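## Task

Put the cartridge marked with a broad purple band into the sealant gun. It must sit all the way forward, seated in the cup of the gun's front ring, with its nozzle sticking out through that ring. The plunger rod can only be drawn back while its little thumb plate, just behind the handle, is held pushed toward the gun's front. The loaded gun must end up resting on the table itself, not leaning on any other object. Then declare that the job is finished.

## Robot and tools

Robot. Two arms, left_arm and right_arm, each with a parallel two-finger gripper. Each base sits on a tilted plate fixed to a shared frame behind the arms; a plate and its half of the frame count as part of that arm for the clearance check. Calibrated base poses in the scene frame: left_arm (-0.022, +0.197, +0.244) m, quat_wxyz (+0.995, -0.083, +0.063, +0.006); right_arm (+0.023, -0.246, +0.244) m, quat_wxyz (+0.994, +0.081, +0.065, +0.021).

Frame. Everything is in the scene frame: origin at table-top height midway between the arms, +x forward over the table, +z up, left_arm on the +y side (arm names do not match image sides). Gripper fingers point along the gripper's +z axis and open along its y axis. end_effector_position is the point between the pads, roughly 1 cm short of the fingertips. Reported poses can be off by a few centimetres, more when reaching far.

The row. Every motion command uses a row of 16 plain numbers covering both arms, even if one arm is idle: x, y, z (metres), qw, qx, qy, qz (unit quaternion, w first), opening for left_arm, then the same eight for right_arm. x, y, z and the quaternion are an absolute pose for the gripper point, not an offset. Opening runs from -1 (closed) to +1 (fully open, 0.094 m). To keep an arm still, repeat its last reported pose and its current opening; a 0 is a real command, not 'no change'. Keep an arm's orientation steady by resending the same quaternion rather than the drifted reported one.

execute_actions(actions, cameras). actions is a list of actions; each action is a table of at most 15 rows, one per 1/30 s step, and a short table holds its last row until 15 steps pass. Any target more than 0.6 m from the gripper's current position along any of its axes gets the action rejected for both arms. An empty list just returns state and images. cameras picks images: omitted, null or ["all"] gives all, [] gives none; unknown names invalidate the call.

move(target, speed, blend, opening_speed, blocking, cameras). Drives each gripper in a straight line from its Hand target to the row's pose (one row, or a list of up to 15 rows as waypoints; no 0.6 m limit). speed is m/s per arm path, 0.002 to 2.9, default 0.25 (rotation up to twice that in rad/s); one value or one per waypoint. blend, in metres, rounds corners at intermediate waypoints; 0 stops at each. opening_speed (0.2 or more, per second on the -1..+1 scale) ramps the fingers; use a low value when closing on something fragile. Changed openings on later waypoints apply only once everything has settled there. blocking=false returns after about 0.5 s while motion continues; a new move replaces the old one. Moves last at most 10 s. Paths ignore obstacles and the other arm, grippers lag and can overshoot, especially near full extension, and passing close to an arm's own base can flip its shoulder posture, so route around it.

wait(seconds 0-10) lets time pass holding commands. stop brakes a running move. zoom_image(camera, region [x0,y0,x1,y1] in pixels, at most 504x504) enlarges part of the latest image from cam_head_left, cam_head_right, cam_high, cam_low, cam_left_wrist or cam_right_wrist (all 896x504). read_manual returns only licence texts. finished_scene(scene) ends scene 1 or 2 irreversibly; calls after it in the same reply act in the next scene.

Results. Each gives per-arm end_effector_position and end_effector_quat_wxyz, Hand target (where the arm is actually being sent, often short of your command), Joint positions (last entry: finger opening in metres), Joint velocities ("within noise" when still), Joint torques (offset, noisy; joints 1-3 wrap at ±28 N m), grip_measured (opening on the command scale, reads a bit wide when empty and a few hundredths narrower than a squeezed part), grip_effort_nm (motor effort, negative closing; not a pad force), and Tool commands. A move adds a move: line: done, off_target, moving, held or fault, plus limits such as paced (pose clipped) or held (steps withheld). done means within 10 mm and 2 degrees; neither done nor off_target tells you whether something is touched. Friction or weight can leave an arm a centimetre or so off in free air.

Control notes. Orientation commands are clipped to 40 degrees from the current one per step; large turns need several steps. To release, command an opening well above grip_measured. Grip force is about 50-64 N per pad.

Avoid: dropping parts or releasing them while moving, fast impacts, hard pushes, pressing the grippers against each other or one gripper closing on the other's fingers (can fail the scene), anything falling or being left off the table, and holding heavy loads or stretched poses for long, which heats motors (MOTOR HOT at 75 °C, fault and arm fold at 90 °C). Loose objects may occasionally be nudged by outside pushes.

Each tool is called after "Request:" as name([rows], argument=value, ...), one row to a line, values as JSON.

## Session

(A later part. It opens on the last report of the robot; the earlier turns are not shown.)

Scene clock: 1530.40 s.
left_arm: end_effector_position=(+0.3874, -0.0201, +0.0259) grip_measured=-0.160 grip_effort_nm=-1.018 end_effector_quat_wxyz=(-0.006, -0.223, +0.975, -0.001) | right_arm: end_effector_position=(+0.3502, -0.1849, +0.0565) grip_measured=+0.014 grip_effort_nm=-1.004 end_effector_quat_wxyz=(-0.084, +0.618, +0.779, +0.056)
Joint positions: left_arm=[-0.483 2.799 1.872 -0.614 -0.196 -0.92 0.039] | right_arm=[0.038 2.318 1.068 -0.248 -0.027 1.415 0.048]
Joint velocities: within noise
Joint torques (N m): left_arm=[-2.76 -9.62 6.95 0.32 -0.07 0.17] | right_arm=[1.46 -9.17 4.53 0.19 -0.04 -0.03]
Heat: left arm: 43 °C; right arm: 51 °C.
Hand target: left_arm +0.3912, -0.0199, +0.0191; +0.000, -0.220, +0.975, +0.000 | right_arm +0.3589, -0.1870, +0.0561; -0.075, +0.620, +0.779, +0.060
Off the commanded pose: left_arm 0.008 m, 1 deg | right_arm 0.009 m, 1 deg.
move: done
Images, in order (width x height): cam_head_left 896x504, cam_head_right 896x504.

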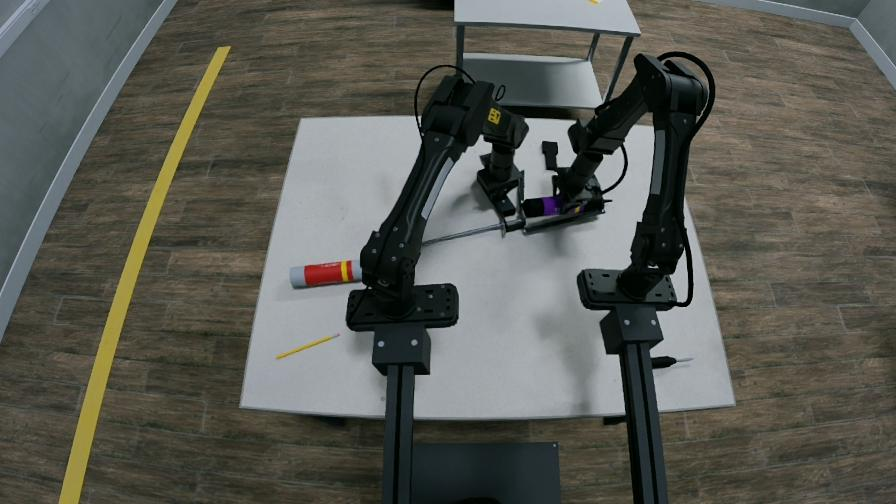

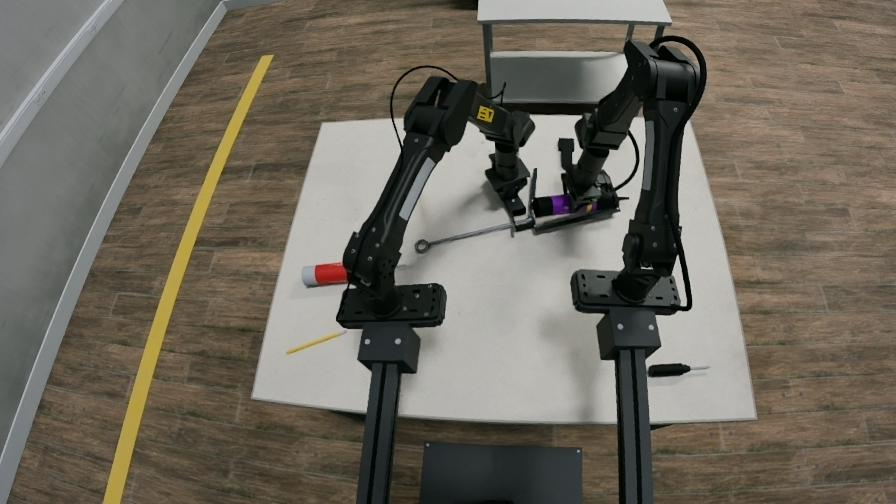

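Request:
move(target=[0.3915,-0.0200,0.0190,0,-0.2206,0.9754,0,-0.22,0.3620,-0.1990,0.0560,-0.075,0.6197,0.7789,0.0597,-0.05], speed=0.04, cameras=["cam_head_left","cam_head_right"])

Request:
zoom_image(camera="cam_head_right", region=[570, 170, 640, 230])

Request:
zoom_image(camera="cam_head_left", region=[490, 170, 630, 250])

Scene clock: 1537.63 s.
left_arm: end_effector_position=(+0.3888, -0.0214, +0.0259) grip_measured=-0.163 grip_effort_nm=-1.028 end_effector_quat_wxyz=(-0.004, -0.224, +0.975, -0.005) | right_arm: end_effector_position=(+0.3527, -0.1916, +0.0558) grip_measured=+0.014 grip_effort_nm=-1.004 end_effector_quat_wxyz=(-0.086, +0.616, +0.781, +0.061)
Joint positions: left_arm=[-0.483 2.799 1.872 -0.606 -0.193 -0.92 0.039] | right_arm=[0.012 2.318 1.073 -0.248 -0.04 1.383 0.048]
Joint velocities: within noise
Joint torques (N m): left_arm=[-2.55 -9.68 6.75 0.28 -0.11 0.17] | right_arm=[0.75 -9.4 5.04 0.06 0.06 -0.05]
Heat: left arm: 43 °C; right arm: 51 °C.
Hand target: left_arm +0.3912, -0.0199, +0.0191; +0.000, -0.221, +0.975, +0.000 | right_arm +0.3618, -0.1990, +0.0562; -0.075, +0.620, +0.779, +0.060
Off the commanded pose: left_arm 0.008 m, 1 deg | right_arm 0.012 m, 1 deg.
move: off_target (right_arm)
Images, in order (width x height): cam_head_left 896x504, cam_head_right 896x504.

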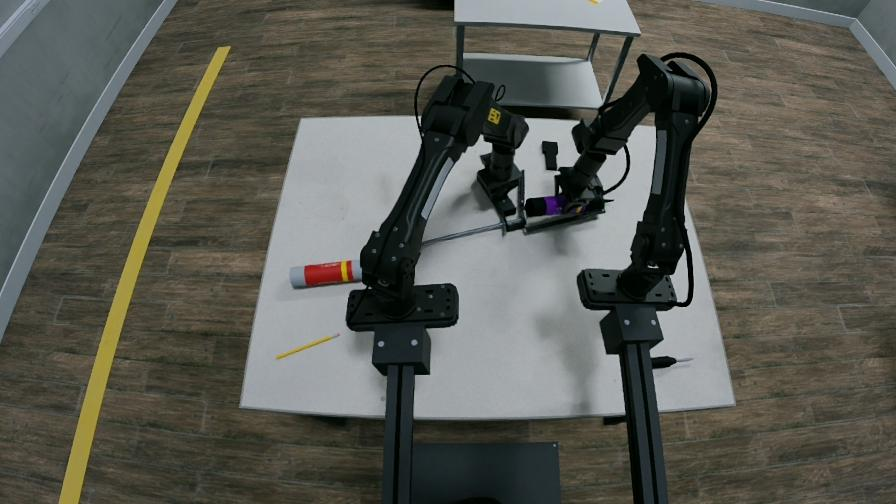

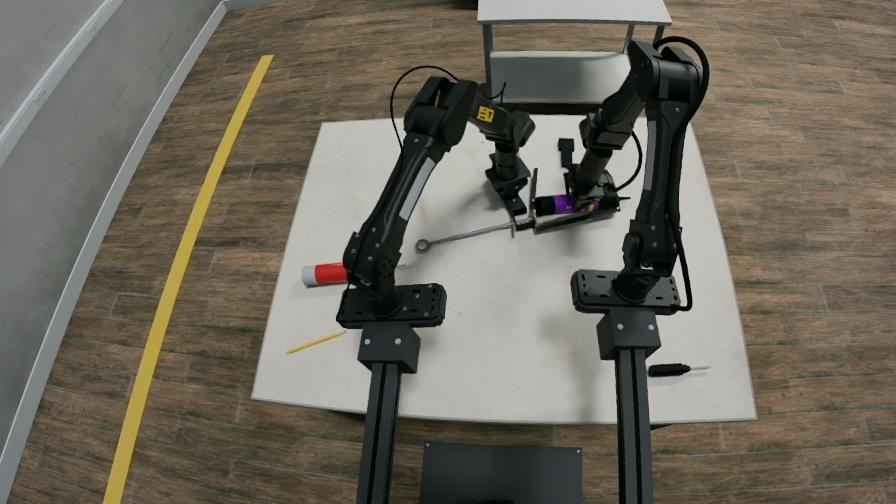

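Scaled by 7.200 from the camera's 896x504 image, which has a finer 1280x720 frame.

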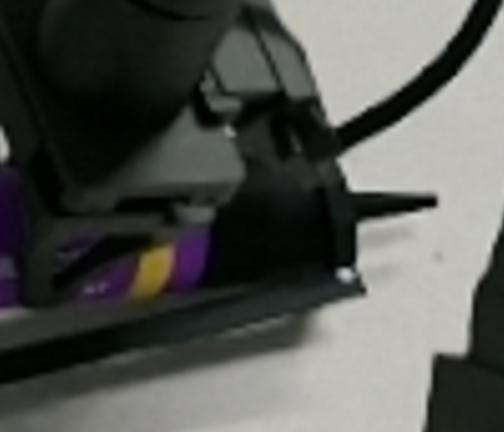

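Scaled by 3.600 from the camera's 896x504 image, which has a finer 1280x720 frame.

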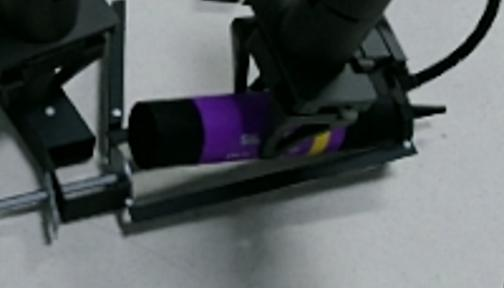

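Request:
zoom_image(camera="cam_head_right", region=[595, 180, 640, 220])

Request:
zoom_image(camera="cam_head_left", region=[510, 185, 560, 235])

Scaled by 11.200 from the camera's 896x504 image, which has a finer 1280x720 frame.

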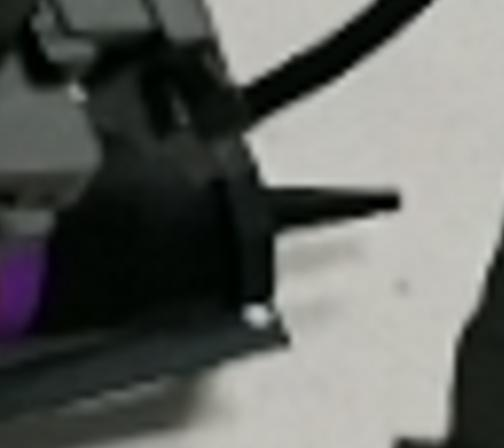

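Scaled by 10.080 from the camera's 896x504 image, which has a finer 1280x720 frame.

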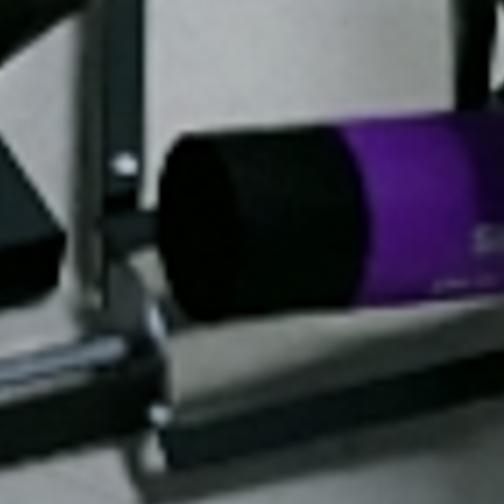

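Request:
move([
  [0.3915,-0.0200,0.0190,0,-0.2206,0.9754,0,-0.22,0.3610,-0.1900,0.0620,-0.0954,0.6178,0.7767,0.0758,-0.05],
  [0.3915,-0.0200,0.0190,0,-0.2206,0.9754,0,-0.22,0.3630,-0.2050,0.0610,-0.0886,0.6185,0.7775,0.0704,-0.05],
], speed=0.04, cameras=["cam_head_left","cam_head_right"])

Request:
zoom_image(camera="cam_head_right", region=[595, 180, 640, 220])

Request:
zoom_image(camera="cam_head_left", region=[490, 170, 630, 250])

Scene clock: 1554.33 s.
left_arm: end_effector_position=(+0.3891, -0.0217, +0.0259) grip_measured=-0.166 grip_effort_nm=-1.028 end_effector_quat_wxyz=(-0.003, -0.224, +0.974, -0.006) | right_arm: end_effector_position=(+0.3507, -0.1932, +0.0573) grip_measured=+0.014 grip_effort_nm=-1.009 end_effector_quat_wxyz=(-0.105, +0.611, +0.781, +0.073)
Joint positions: left_arm=[-0.483 2.799 1.872 -0.605 -0.192 -0.92 0.039] | right_arm=[-0.014 2.318 1.081 -0.275 -0.084 1.347 0.048]
Joint velocities: within noise
Joint torques (N m): left_arm=[-2.66 -9.63 6.89 0.28 -0.11 0.13] | right_arm=[0.12 -10.66 5.04 -0.05 0.12 0.01]
Heat: left arm: 43 °C; right arm: 50 °C.
Hand target: left_arm +0.3912, -0.0199, +0.0191; +0.000, -0.221, +0.975, +0.000 | right_arm +0.3627, -0.2049, +0.0611; -0.089, +0.619, +0.778, +0.070
Off the commanded pose: left_arm 0.007 m, 1 deg | right_arm 0.017 m, 2 deg.
move: off_target (right_arm)
Images, in order (width x height): cam_head_left 896x504, cam_head_right 896x504.

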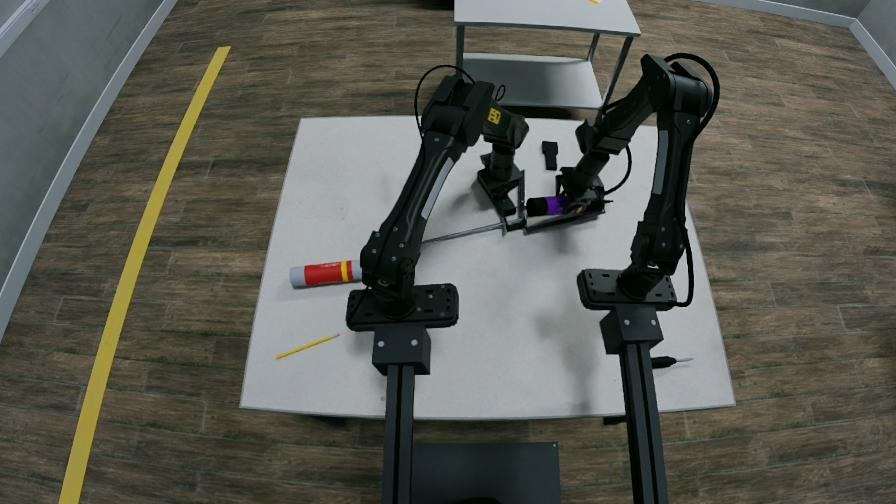

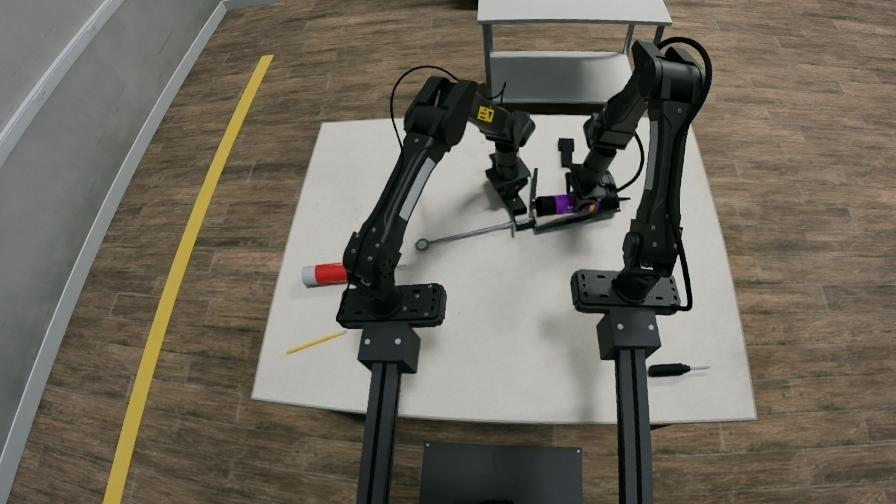

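Scaled by 11.200 from the camera's 896x504 image, which has a finer 1280x720 frame.

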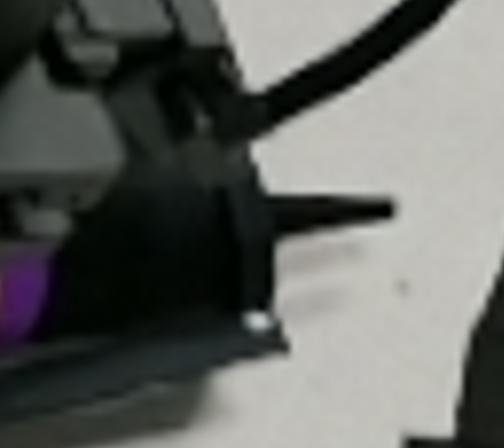

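Scaled by 3.600 from the camera's 896x504 image, which has a finer 1280x720 frame.

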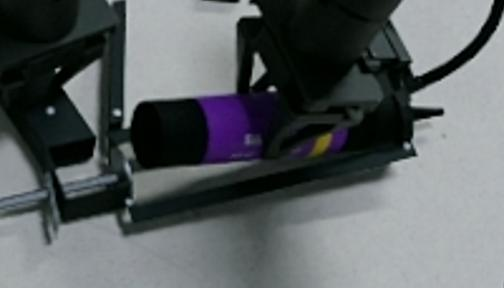

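Request:
move([
  [0.3915,-0.0200,0.0190,0,-0.2206,0.9754,0,-0.22,0.3620,-0.1900,0.0580,-0.0682,0.6201,0.7796,0.0542,-0.05],
  [0.3915,-0.0200,0.0190,0,-0.2206,0.9754,0,-0.22,0.3610,-0.1990,0.0500,-0.0614,0.6206,0.7801,0.0488,-0.05],
], speed=0.04, cameras=["cam_head_left","cam_head_right"])

Request:
zoom_image(camera="cam_head_right", region=[595, 180, 640, 220])

Request:
zoom_image(camera="cam_head_left", region=[490, 170, 630, 250])

Scene clock: 1566.40 s.
left_arm: end_effector_position=(+0.3892, -0.0219, +0.0259) grip_measured=-0.166 grip_effort_nm=-1.033 end_effector_quat_wxyz=(-0.003, -0.224, +0.974, -0.006) | right_arm: end_effector_position=(+0.3524, -0.1921, +0.0521) grip_measured=+0.014 grip_effort_nm=-1.009 end_effector_quat_wxyz=(-0.083, +0.619, +0.779, +0.053)
Joint positions: left_arm=[-0.483 2.799 1.872 -0.604 -0.191 -0.92 0.039] | right_arm=[0.017 2.332 1.081 -0.248 -0.024 1.395 0.048]
Joint velocities: within noise
Joint torques (N m): left_arm=[-2.61 -9.68 6.9 0.26 -0.14 0.13] | right_arm=[1.52 -9.37 3.63 0.34 0.28 -0.02]
Heat: left arm: 43 °C; right arm: 50 °C.
Hand target: left_arm +0.3913, -0.0199, +0.0191; +0.000, -0.221, +0.975, +0.000 | right_arm +0.3609, -0.1990, +0.0504; -0.062, +0.621, +0.780, +0.049
Off the commanded pose: left_arm 0.007 m, 1 deg | right_arm 0.011 m, 3 deg.
move: off_target (right_arm)
Images, in order (width x height): cam_head_left 896x504, cam_head_right 896x504.

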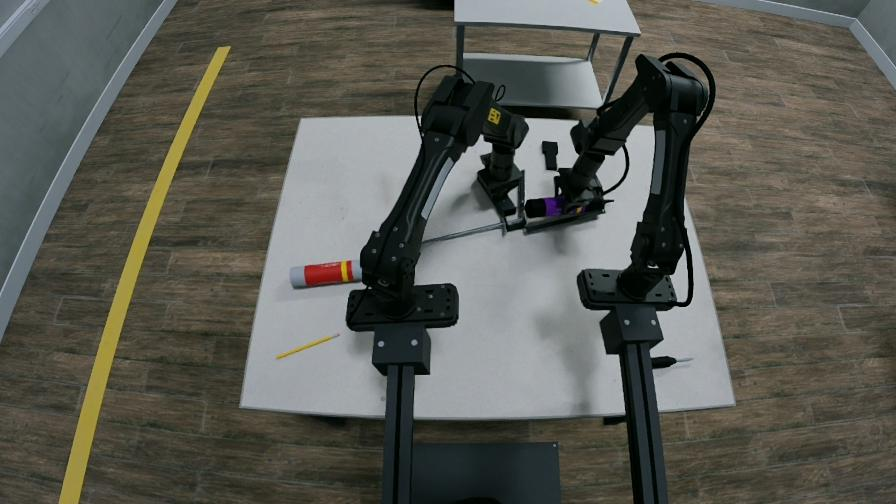

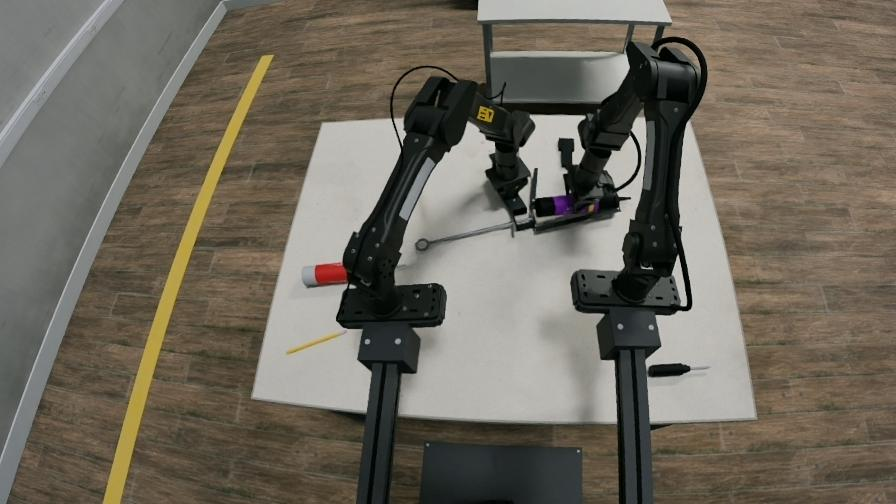

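Scaled by 11.200 from the camera's 896x504 image, which has a finer 1280x720 frame.

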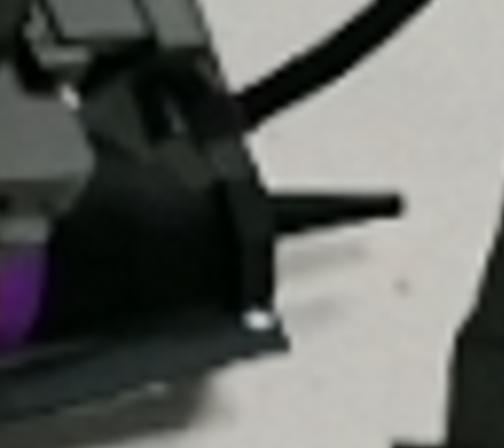

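Scaled by 3.600 from the camera's 896x504 image, which has a finer 1280x720 frame.

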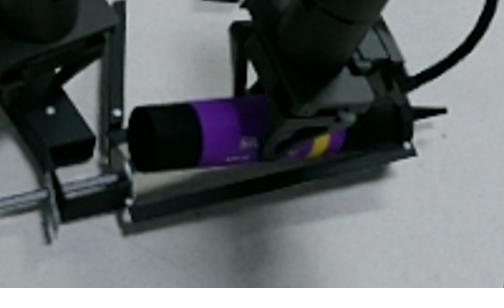

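Request:
move(target=[0.3915,-0.0200,0.0190,0,-0.2206,0.9754,0,-0.22,0.3610,-0.2050,0.0480,-0.0546,0.6210,0.7807,0.0434,-0.05], speed=0.04, cameras=["cam_head_left","cam_head_right"])

Request:
zoom_image(camera="cam_head_right", region=[595, 180, 640, 220])

Request:
zoom_image(camera="cam_head_left", region=[490, 170, 630, 250])

Scene clock: 1582.63 s.
left_arm: end_effector_position=(+0.3897, -0.0223, +0.0259) grip_measured=-0.166 grip_effort_nm=-1.028 end_effector_quat_wxyz=(-0.003, -0.225, +0.974, -0.007) | right_arm: end_effector_position=(+0.3529, -0.1929, +0.0520) grip_measured=+0.014 grip_effort_nm=-1.009 end_effector_quat_wxyz=(-0.081, +0.616, +0.781, +0.053)
Joint positions: left_arm=[-0.483 2.799 1.872 -0.602 -0.191 -0.921 0.039] | right_arm=[0.017 2.332 1.081 -0.247 -0.019 1.389 0.048]
Joint velocities: within noise
Joint torques (N m): left_arm=[-2.69 -9.59 6.94 0.28 -0.13 0.17] | right_arm=[0.73 -9.33 3.29 0.39 0.31 -0.06]
Heat: left arm: 43 °C; right arm: 53 °C.
Hand target: left_arm +0.3913, -0.0200, +0.0191; +0.000, -0.221, +0.975, +0.000 | right_arm +0.3608, -0.2049, +0.0486; -0.055, +0.621, +0.781, +0.043
Off the commanded pose: left_arm 0.007 m, 1 deg | right_arm 0.015 m, 3 deg.
move: off_target (right_arm)
Images, in order (width x height): cam_head_left 896x504, cam_head_right 896x504.

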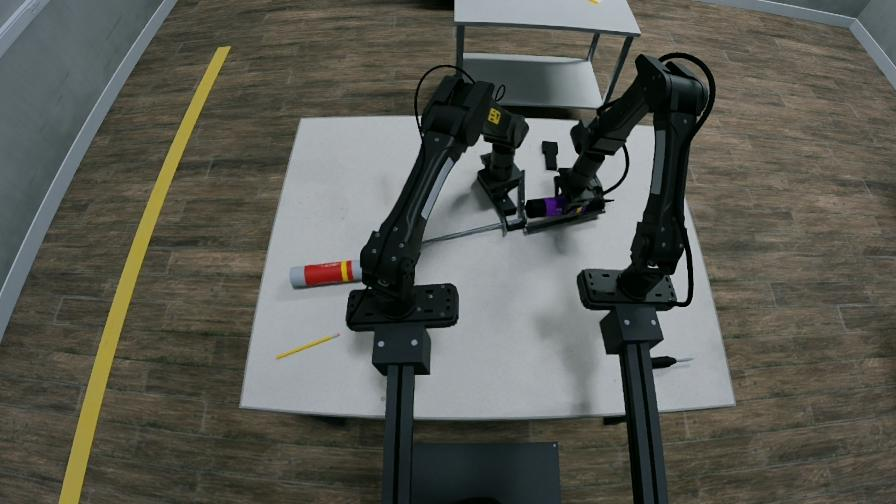

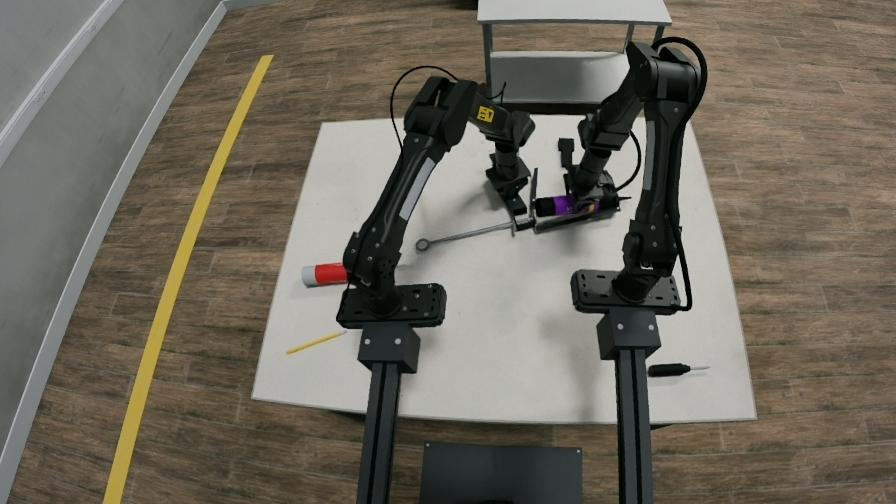

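Scaled by 11.200 from the camera's 896x504 image, which has a finer 1280x720 frame.

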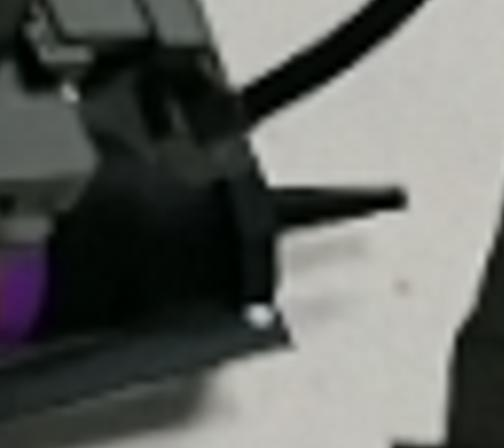

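Scaled by 3.600 from the camera's 896x504 image, which has a finer 1280x720 frame.

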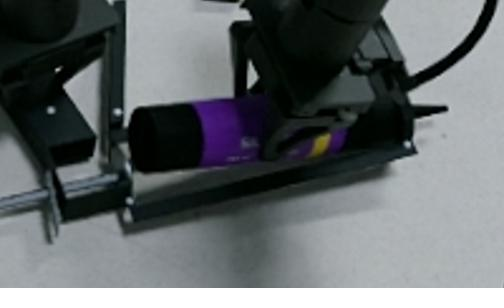

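Request:
move([
  [0.3915,-0.0200,0.0190,0,-0.2206,0.9754,0,-0.22,0.3610,-0.1980,0.0500,-0.0614,0.6206,0.7801,0.0488,-0.05],
  [0.3915,-0.0200,0.0190,0,-0.2206,0.9754,0,-0.22,0.3610,-0.1980,0.0500,-0.0614,0.6206,0.7801,0.0488,0.09],
], speed=0.04, opening_speed=0.2, cameras=["cam_head_left","cam_head_right"])

Request:
zoom_image(camera="cam_head_right", region=[500, 170, 640, 250])

Request:
zoom_image(camera="cam_head_left", region=[490, 170, 630, 250])

Scene clock: 1590.17 s.
left_arm: end_effector_position=(+0.3901, -0.0224, +0.0257) grip_measured=-0.169 grip_effort_nm=-1.023 end_effector_quat_wxyz=(-0.002, -0.224, +0.975, -0.007) | right_arm: end_effector_position=(+0.3545, -0.1950, +0.0515) grip_measured=+0.087 grip_effort_nm=0.173 end_effector_quat_wxyz=(-0.074, +0.617, +0.782, +0.050)
Joint positions: left_arm=[-0.483 2.8 1.872 -0.599 -0.191 -0.918 0.039] | right_arm=[0.017 2.332 1.081 -0.24 -0.006 1.389 0.051]
Joint velocities: within noise
Joint torques (N m): left_arm=[-2.59 -9.68 7.01 0.23 -0.13 0.14] | right_arm=[1.8 -9.36 3.67 0.34 0.12 0.08]
Heat: left arm: 43 °C; right arm: 53 °C.
Hand target: left_arm +0.3913, -0.0200, +0.0191; +0.000, -0.220, +0.975, +0.000 | right_arm +0.3610, -0.1980, +0.0502; -0.061, +0.621, +0.780, +0.049
Off the commanded pose: left_arm 0.007 m, 1 deg | right_arm 0.007 m, 2 deg.
move: done
Images, in order (width x height): cam_head_left 896x504, cam_head_right 896x504.

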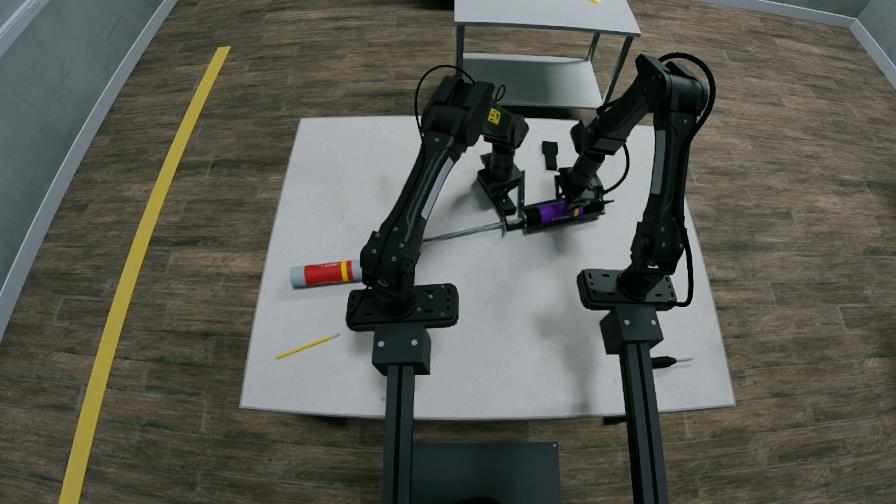

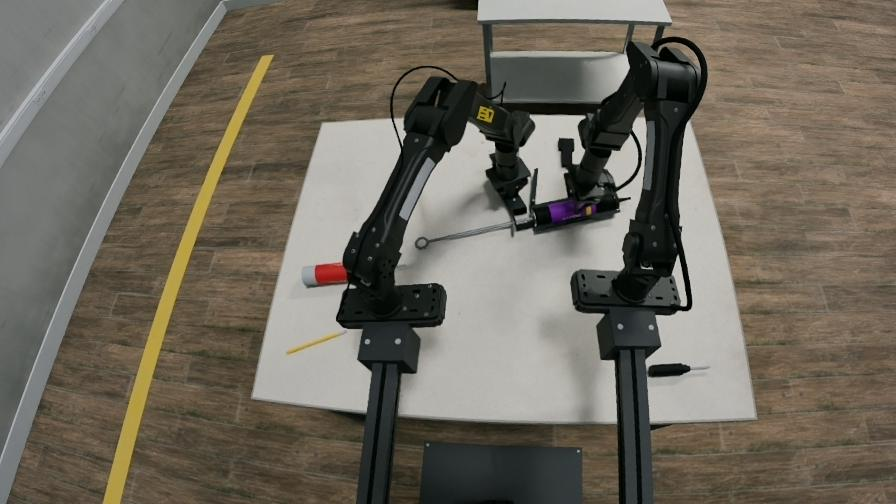

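Scaled by 3.600 from the camera's 896x504 image, which has a finer 1280x720 frame.

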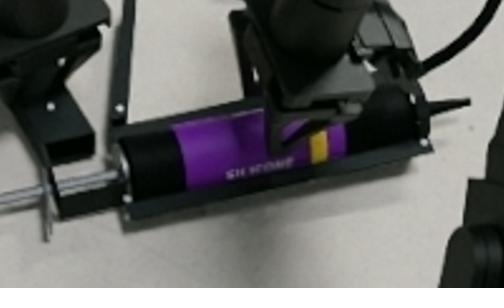

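Scaled by 3.600 from the camera's 896x504 image, which has a finer 1280x720 frame.

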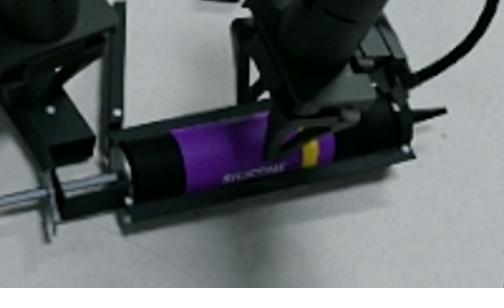

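Request:
move([
  [0.3915,-0.0200,0.0190,0,-0.2206,0.9754,0,-0.22,0.3610,-0.1980,0.0560,-0.0614,0.6206,0.7801,0.0488,0.13],
  [0.3915,-0.0200,0.0190,0,-0.2206,0.9754,0,-0.22,0.3600,-0.1980,0.1800,-0.0614,0.6206,0.7801,0.0488,0.13],
], speed=0.08, cameras=["cam_head_left","cam_head_right","cam_right_wrist"])

Request:
zoom_image(camera="cam_head_right", region=[500, 170, 640, 250])

Request:
zoom_image(camera="cam_head_left", region=[490, 170, 630, 250])

Scene clock: 1597.00 s.
left_arm: end_effector_position=(+0.3901, -0.0224, +0.0257) grip_measured=-0.169 grip_effort_nm=-1.028 end_effector_quat_wxyz=(-0.002, -0.224, +0.975, -0.007) | right_arm: end_effector_position=(+0.3517, -0.1988, +0.1672) grip_measured=+0.127 grip_effort_nm=0.173 end_effector_quat_wxyz=(-0.077, +0.621, +0.779, +0.045)
Joint positions: left_arm=[-0.483 2.8 1.872 -0.599 -0.191 -0.918 0.039] | right_arm=[0.067 1.963 1.072 -0.609 0.001 1.45 0.053]
Joint velocities: within noise
Joint torques (N m): left_arm=[-2.76 -9.61 6.91 0.2 -0.14 0.15] | right_arm=[3.02 -11.37 6.38 -0.11 0.07 0.12]
Heat: left arm: 44 °C; right arm: 54 °C.
Hand target: left_arm +0.3913, -0.0200, +0.0191; +0.000, -0.221, +0.975, +0.000 | right_arm +0.3599, -0.1980, +0.1798; -0.061, +0.621, +0.780, +0.049
Off the commanded pose: left_arm 0.007 m, 1 deg | right_arm 0.015 m, 2 deg.
move: off_target (right_arm)
Images, in order (width x height): cam_head_left 896x504, cam_head_right 896x504, cam_right_wrist 896x504.

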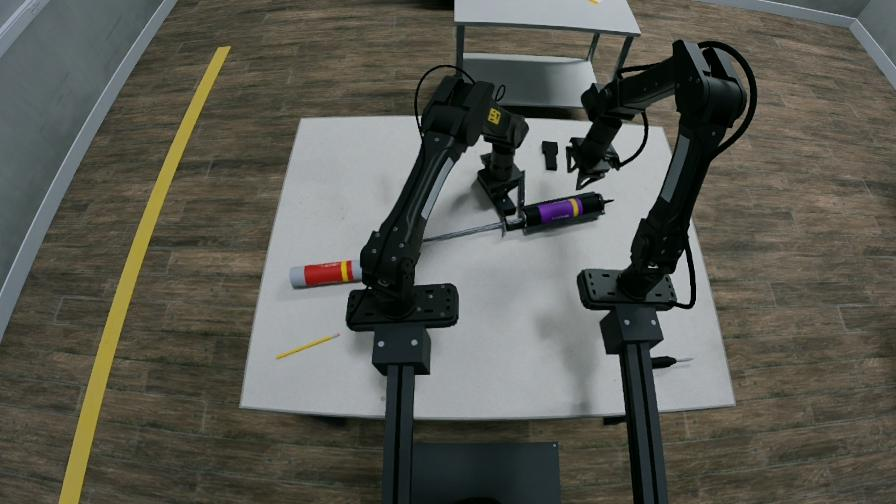

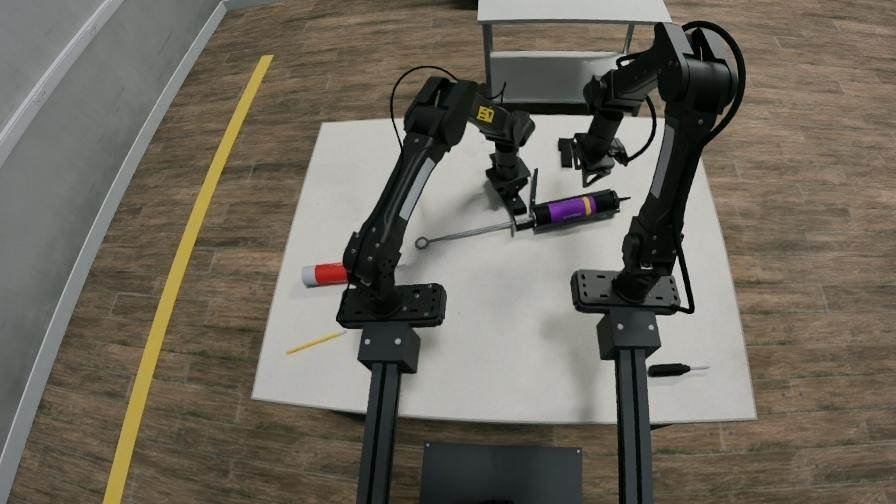

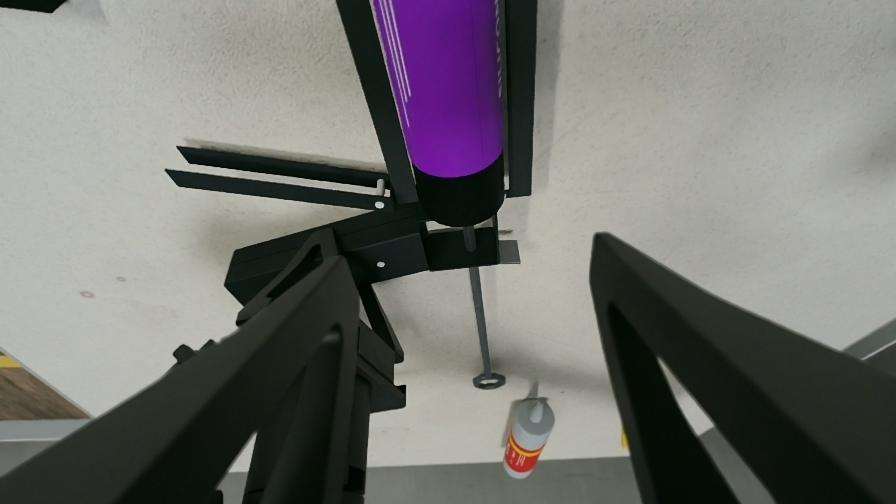

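Scaled by 3.600 from the camera's 896x504 image, which has a finer 1280x720 frame.

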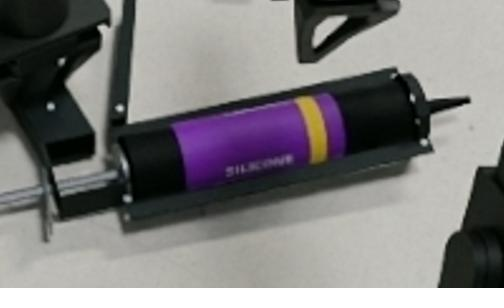

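Scaled by 3.600 from the camera's 896x504 image, which has a finer 1280x720 frame.

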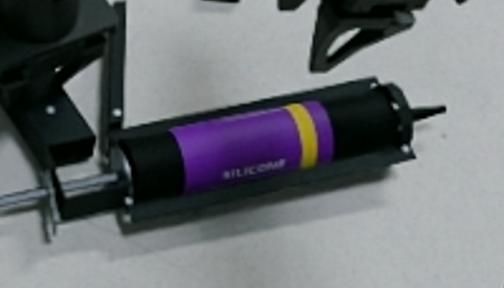

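Request:
move([
  [0.3915,-0.0200,0.0250,0,-0.2206,0.9754,0,0.4,0.3540,-0.2000,0.1300,0,0.6259,0.7799,0,1.0],
  [0.3915,-0.0200,0.1300,0,-0.2206,0.9754,0,0.4,0.3540,-0.2000,0.1000,0,0.6259,0.7799,0,1.0],
], speed=0.12, cameras=["cam_head_left","cam_head_right","cam_right_wrist","cam_left_wrist"])

Request:
zoom_image(camera="cam_head_right", region=[500, 170, 640, 250])

Scene clock: 1607.70 s.
left_arm: end_effector_position=(+0.3843, -0.0143, +0.1035) grip_measured=+0.397 grip_effort_nm=0.129 end_effector_quat_wxyz=(-0.018, -0.220, +0.975, +0.009) | right_arm: end_effector_position=(+0.3563, -0.1964, +0.1050) grip_measured=+0.997 grip_effort_nm=0.168 end_effector_quat_wxyz=(-0.006, +0.626, +0.779, +0.009)
Joint positions: left_arm=[-0.509 2.609 1.832 -0.803 -0.196 -0.946 0.066] | right_arm=[0.122 2.141 1.016 -0.334 0.159 1.508 0.094]
Joint velocities: within noise
Joint torques (N m): left_arm=[-4.6 -15.61 5.01 0.02 -0.11 -0.12] | right_arm=[1.66 -8.06 3.17 0.41 0.18 -0.02]
Heat: left arm: 46 °C; right arm: 54 °C.
Hand target: left_arm +0.3912, -0.0200, +0.1290; +0.000, -0.221, +0.975, +0.000 | right_arm +0.3538, -0.1999, +0.1001; +0.000, +0.626, +0.780, +0.000
Off the commanded pose: left_arm 0.028 m, 2 deg | right_arm 0.007 m, 1 deg.
move: off_target (left_arm)
Images, in order (width x height): cam_head_left 896x504, cam_head_right 896x504, cam_left_wrist 896x504, cam_right_wrist 896x504.

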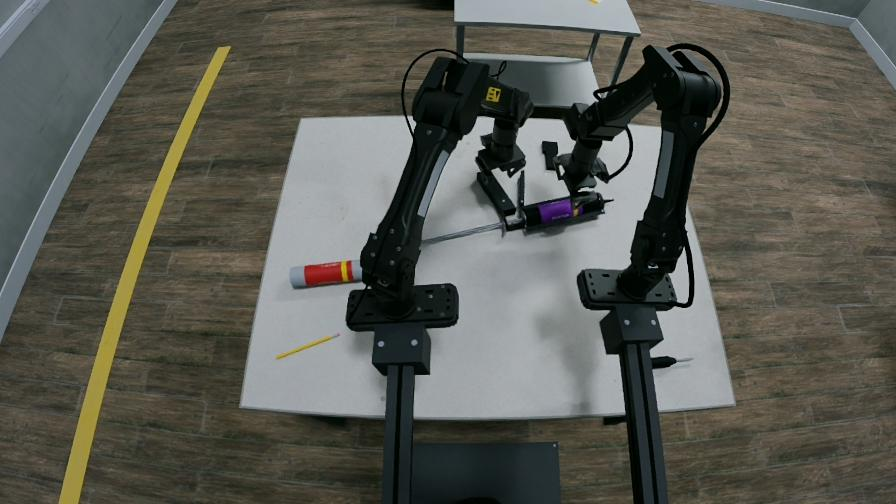

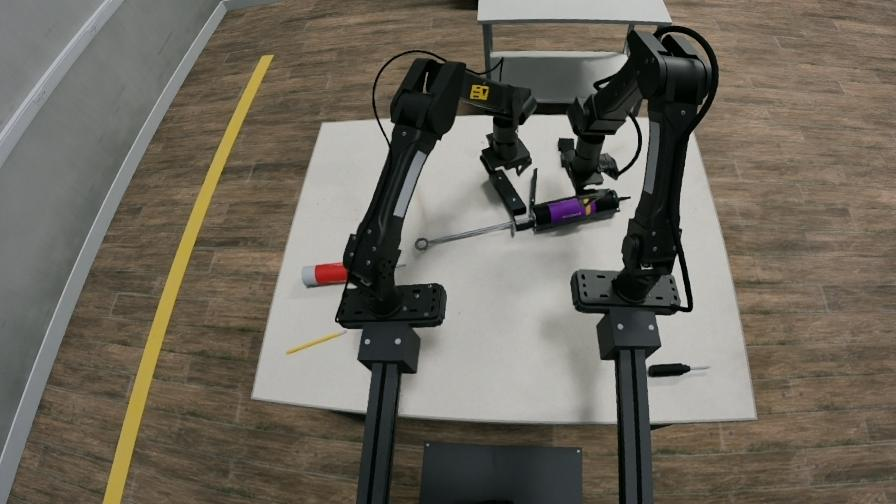

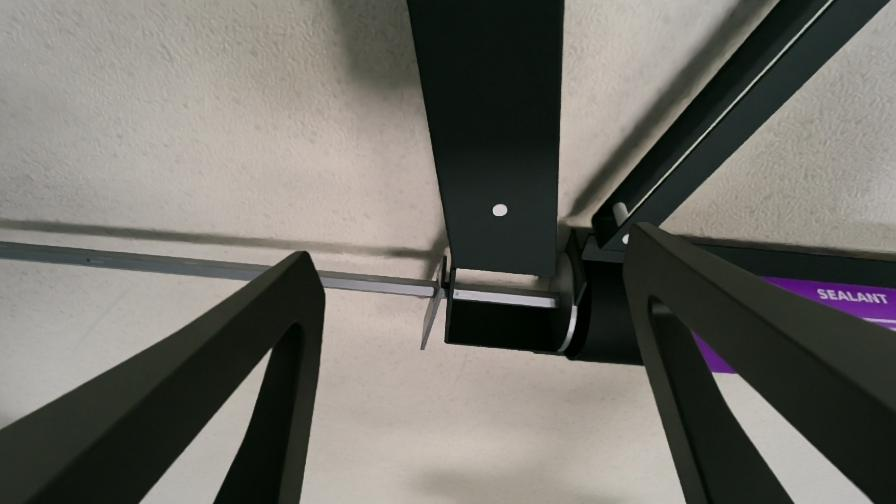

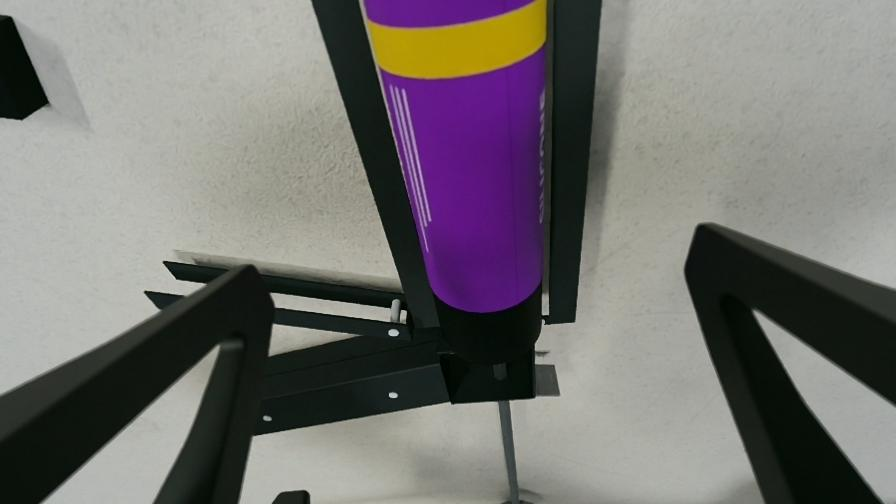

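Scaled by 3.600 from the camera's 896x504 image, which has a finer 1280x720 frame.

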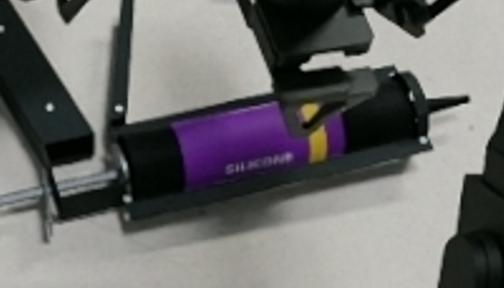

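Request:
move([
  [0.3300,0.0600,0.1500,0,-0.2206,0.9754,0,0.4,0.3530,-0.2000,0.0600,0,0.6259,0.7799,0,1.0],
  [0.2400,0.2000,0.1400,0.0547,0.7741,-0.6269,0.0679,0.1,0.3540,-0.2000,0.0500,0,0.6259,0.7799,0,1.0],
], speed=0.15, cameras=["cam_right_wrist","cam_left_wrist"])

Scene clock: 1620.20 s.
left_arm: end_effector_position=(+0.2313, +0.1976, +0.1324) grip_measured=+0.103 grip_effort_nm=-0.139 end_effector_quat_wxyz=(+0.068, +0.768, -0.635, +0.051) | right_arm: end_effector_position=(+0.3482, -0.1950, +0.0540) grip_measured=+0.997 grip_effort_nm=0.173 end_effector_quat_wxyz=(-0.010, +0.622, +0.783, +0.002)
Joint positions: left_arm=[0.055 1.834 0.654 -0.275 0.012 -1.684 0.052] | right_arm=[0.104 2.311 1.021 -0.181 0.159 1.481 0.094]
Joint velocities: within noise
Joint torques (N m): left_arm=[-0.72 -8.44 2.61 0.34 0.11 -0.13] | right_arm=[1.11 -8.06 4 0.36 0.16 -0.04]
Heat: left arm: 48 °C; right arm: 52 °C.
Hand target: left_arm +0.2399, +0.2000, +0.1398; +0.055, +0.774, -0.627, +0.068 | right_arm +0.3537, -0.1999, +0.0502; +0.000, +0.626, +0.780, +0.000
Off the commanded pose: left_arm 0.012 m, 3 deg | right_arm 0.009 m, 1 deg.
move: off_target (left_arm); target 2's new opening was sent with left_arm's hand 0.012 m and 3 deg from that target
Images, in order (width x height): cam_left_wrist 896x504, cam_right_wrist 896x504.

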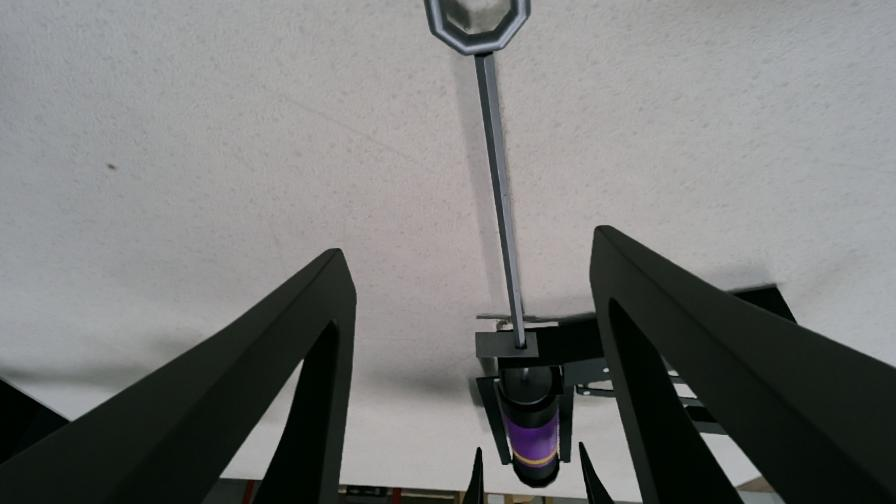

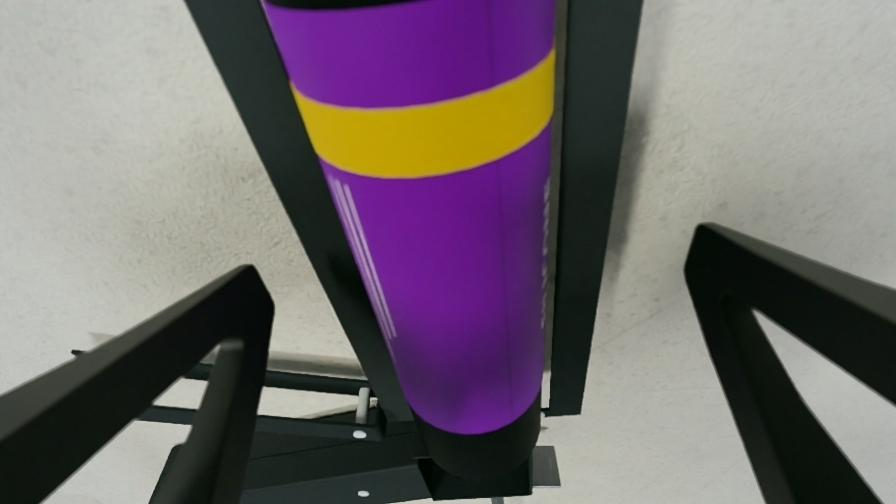

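Request:
move([
  [0.2350,0.2000,0.0600,0.0547,0.7741,-0.6269,0.0679,0.1,0.3600,-0.2000,0.0400,0,0.6259,0.7799,0,1.0],
  [0.2350,0.2000,0.0400,0.0547,0.7741,-0.6269,0.0679,0.1,0.3600,-0.2010,0.0250,0,0.6259,0.7799,0,1.0],
], speed=0.08, cameras=["cam_right_wrist","cam_left_wrist"])

Scene clock: 1625.17 s.
left_arm: end_effector_position=(+0.2346, +0.1996, +0.0448) grip_measured=+0.103 grip_effort_nm=-0.134 end_effector_quat_wxyz=(+0.054, +0.776, -0.625, +0.066) | right_arm: end_effector_position=(+0.3528, -0.1972, +0.0281) grip_measured=+0.997 grip_effort_nm=0.173 end_effector_quat_wxyz=(-0.011, +0.623, +0.782, +0.000)
Joint positions: left_arm=[0.116 2.226 0.66 0.154 0.022 -1.646 0.052] | right_arm=[0.083 2.41 1.074 -0.137 0.159 1.463 0.094]
Joint velocities: within noise
Joint torques (N m): left_arm=[-0.68 -4.78 1.73 0.4 0.11 0.15] | right_arm=[1.31 -8.66 3.92 0.39 0.14 -0.03]
Heat: left arm: 46 °C; right arm: 52 °C.
Hand target: left_arm +0.2348, +0.2000, +0.0402; +0.055, +0.774, -0.627, +0.068 | right_arm +0.3598, -0.2011, +0.0252; +0.000, +0.626, +0.780, +0.000
Off the commanded pose: left_arm 0.005 m, 0 deg | right_arm 0.009 m, 1 deg.
move: done
Images, in order (width x height): cam_left_wrist 896x504, cam_right_wrist 896x504.

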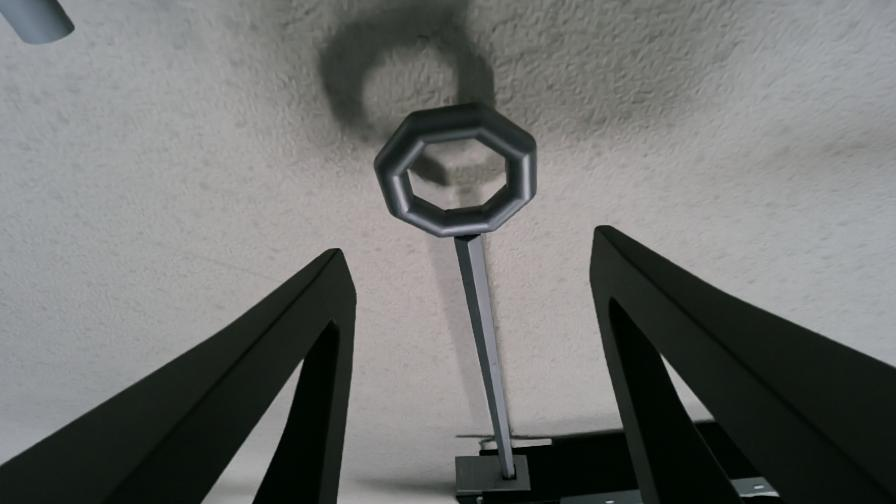

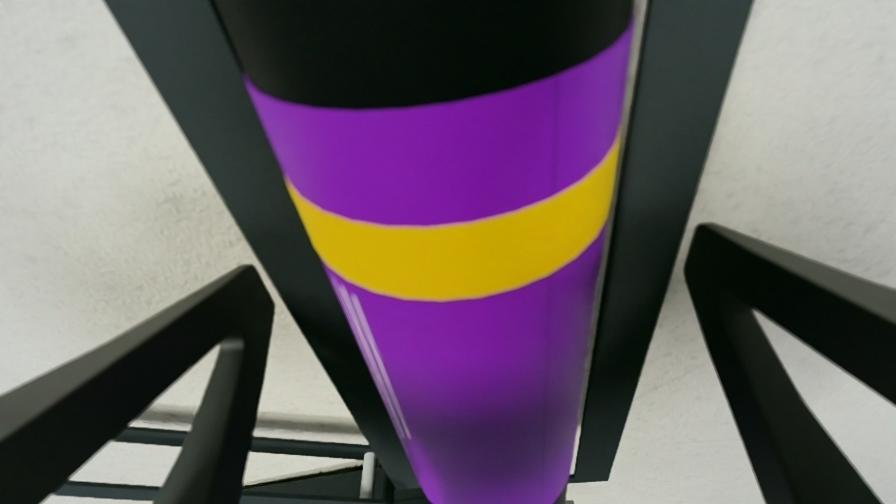

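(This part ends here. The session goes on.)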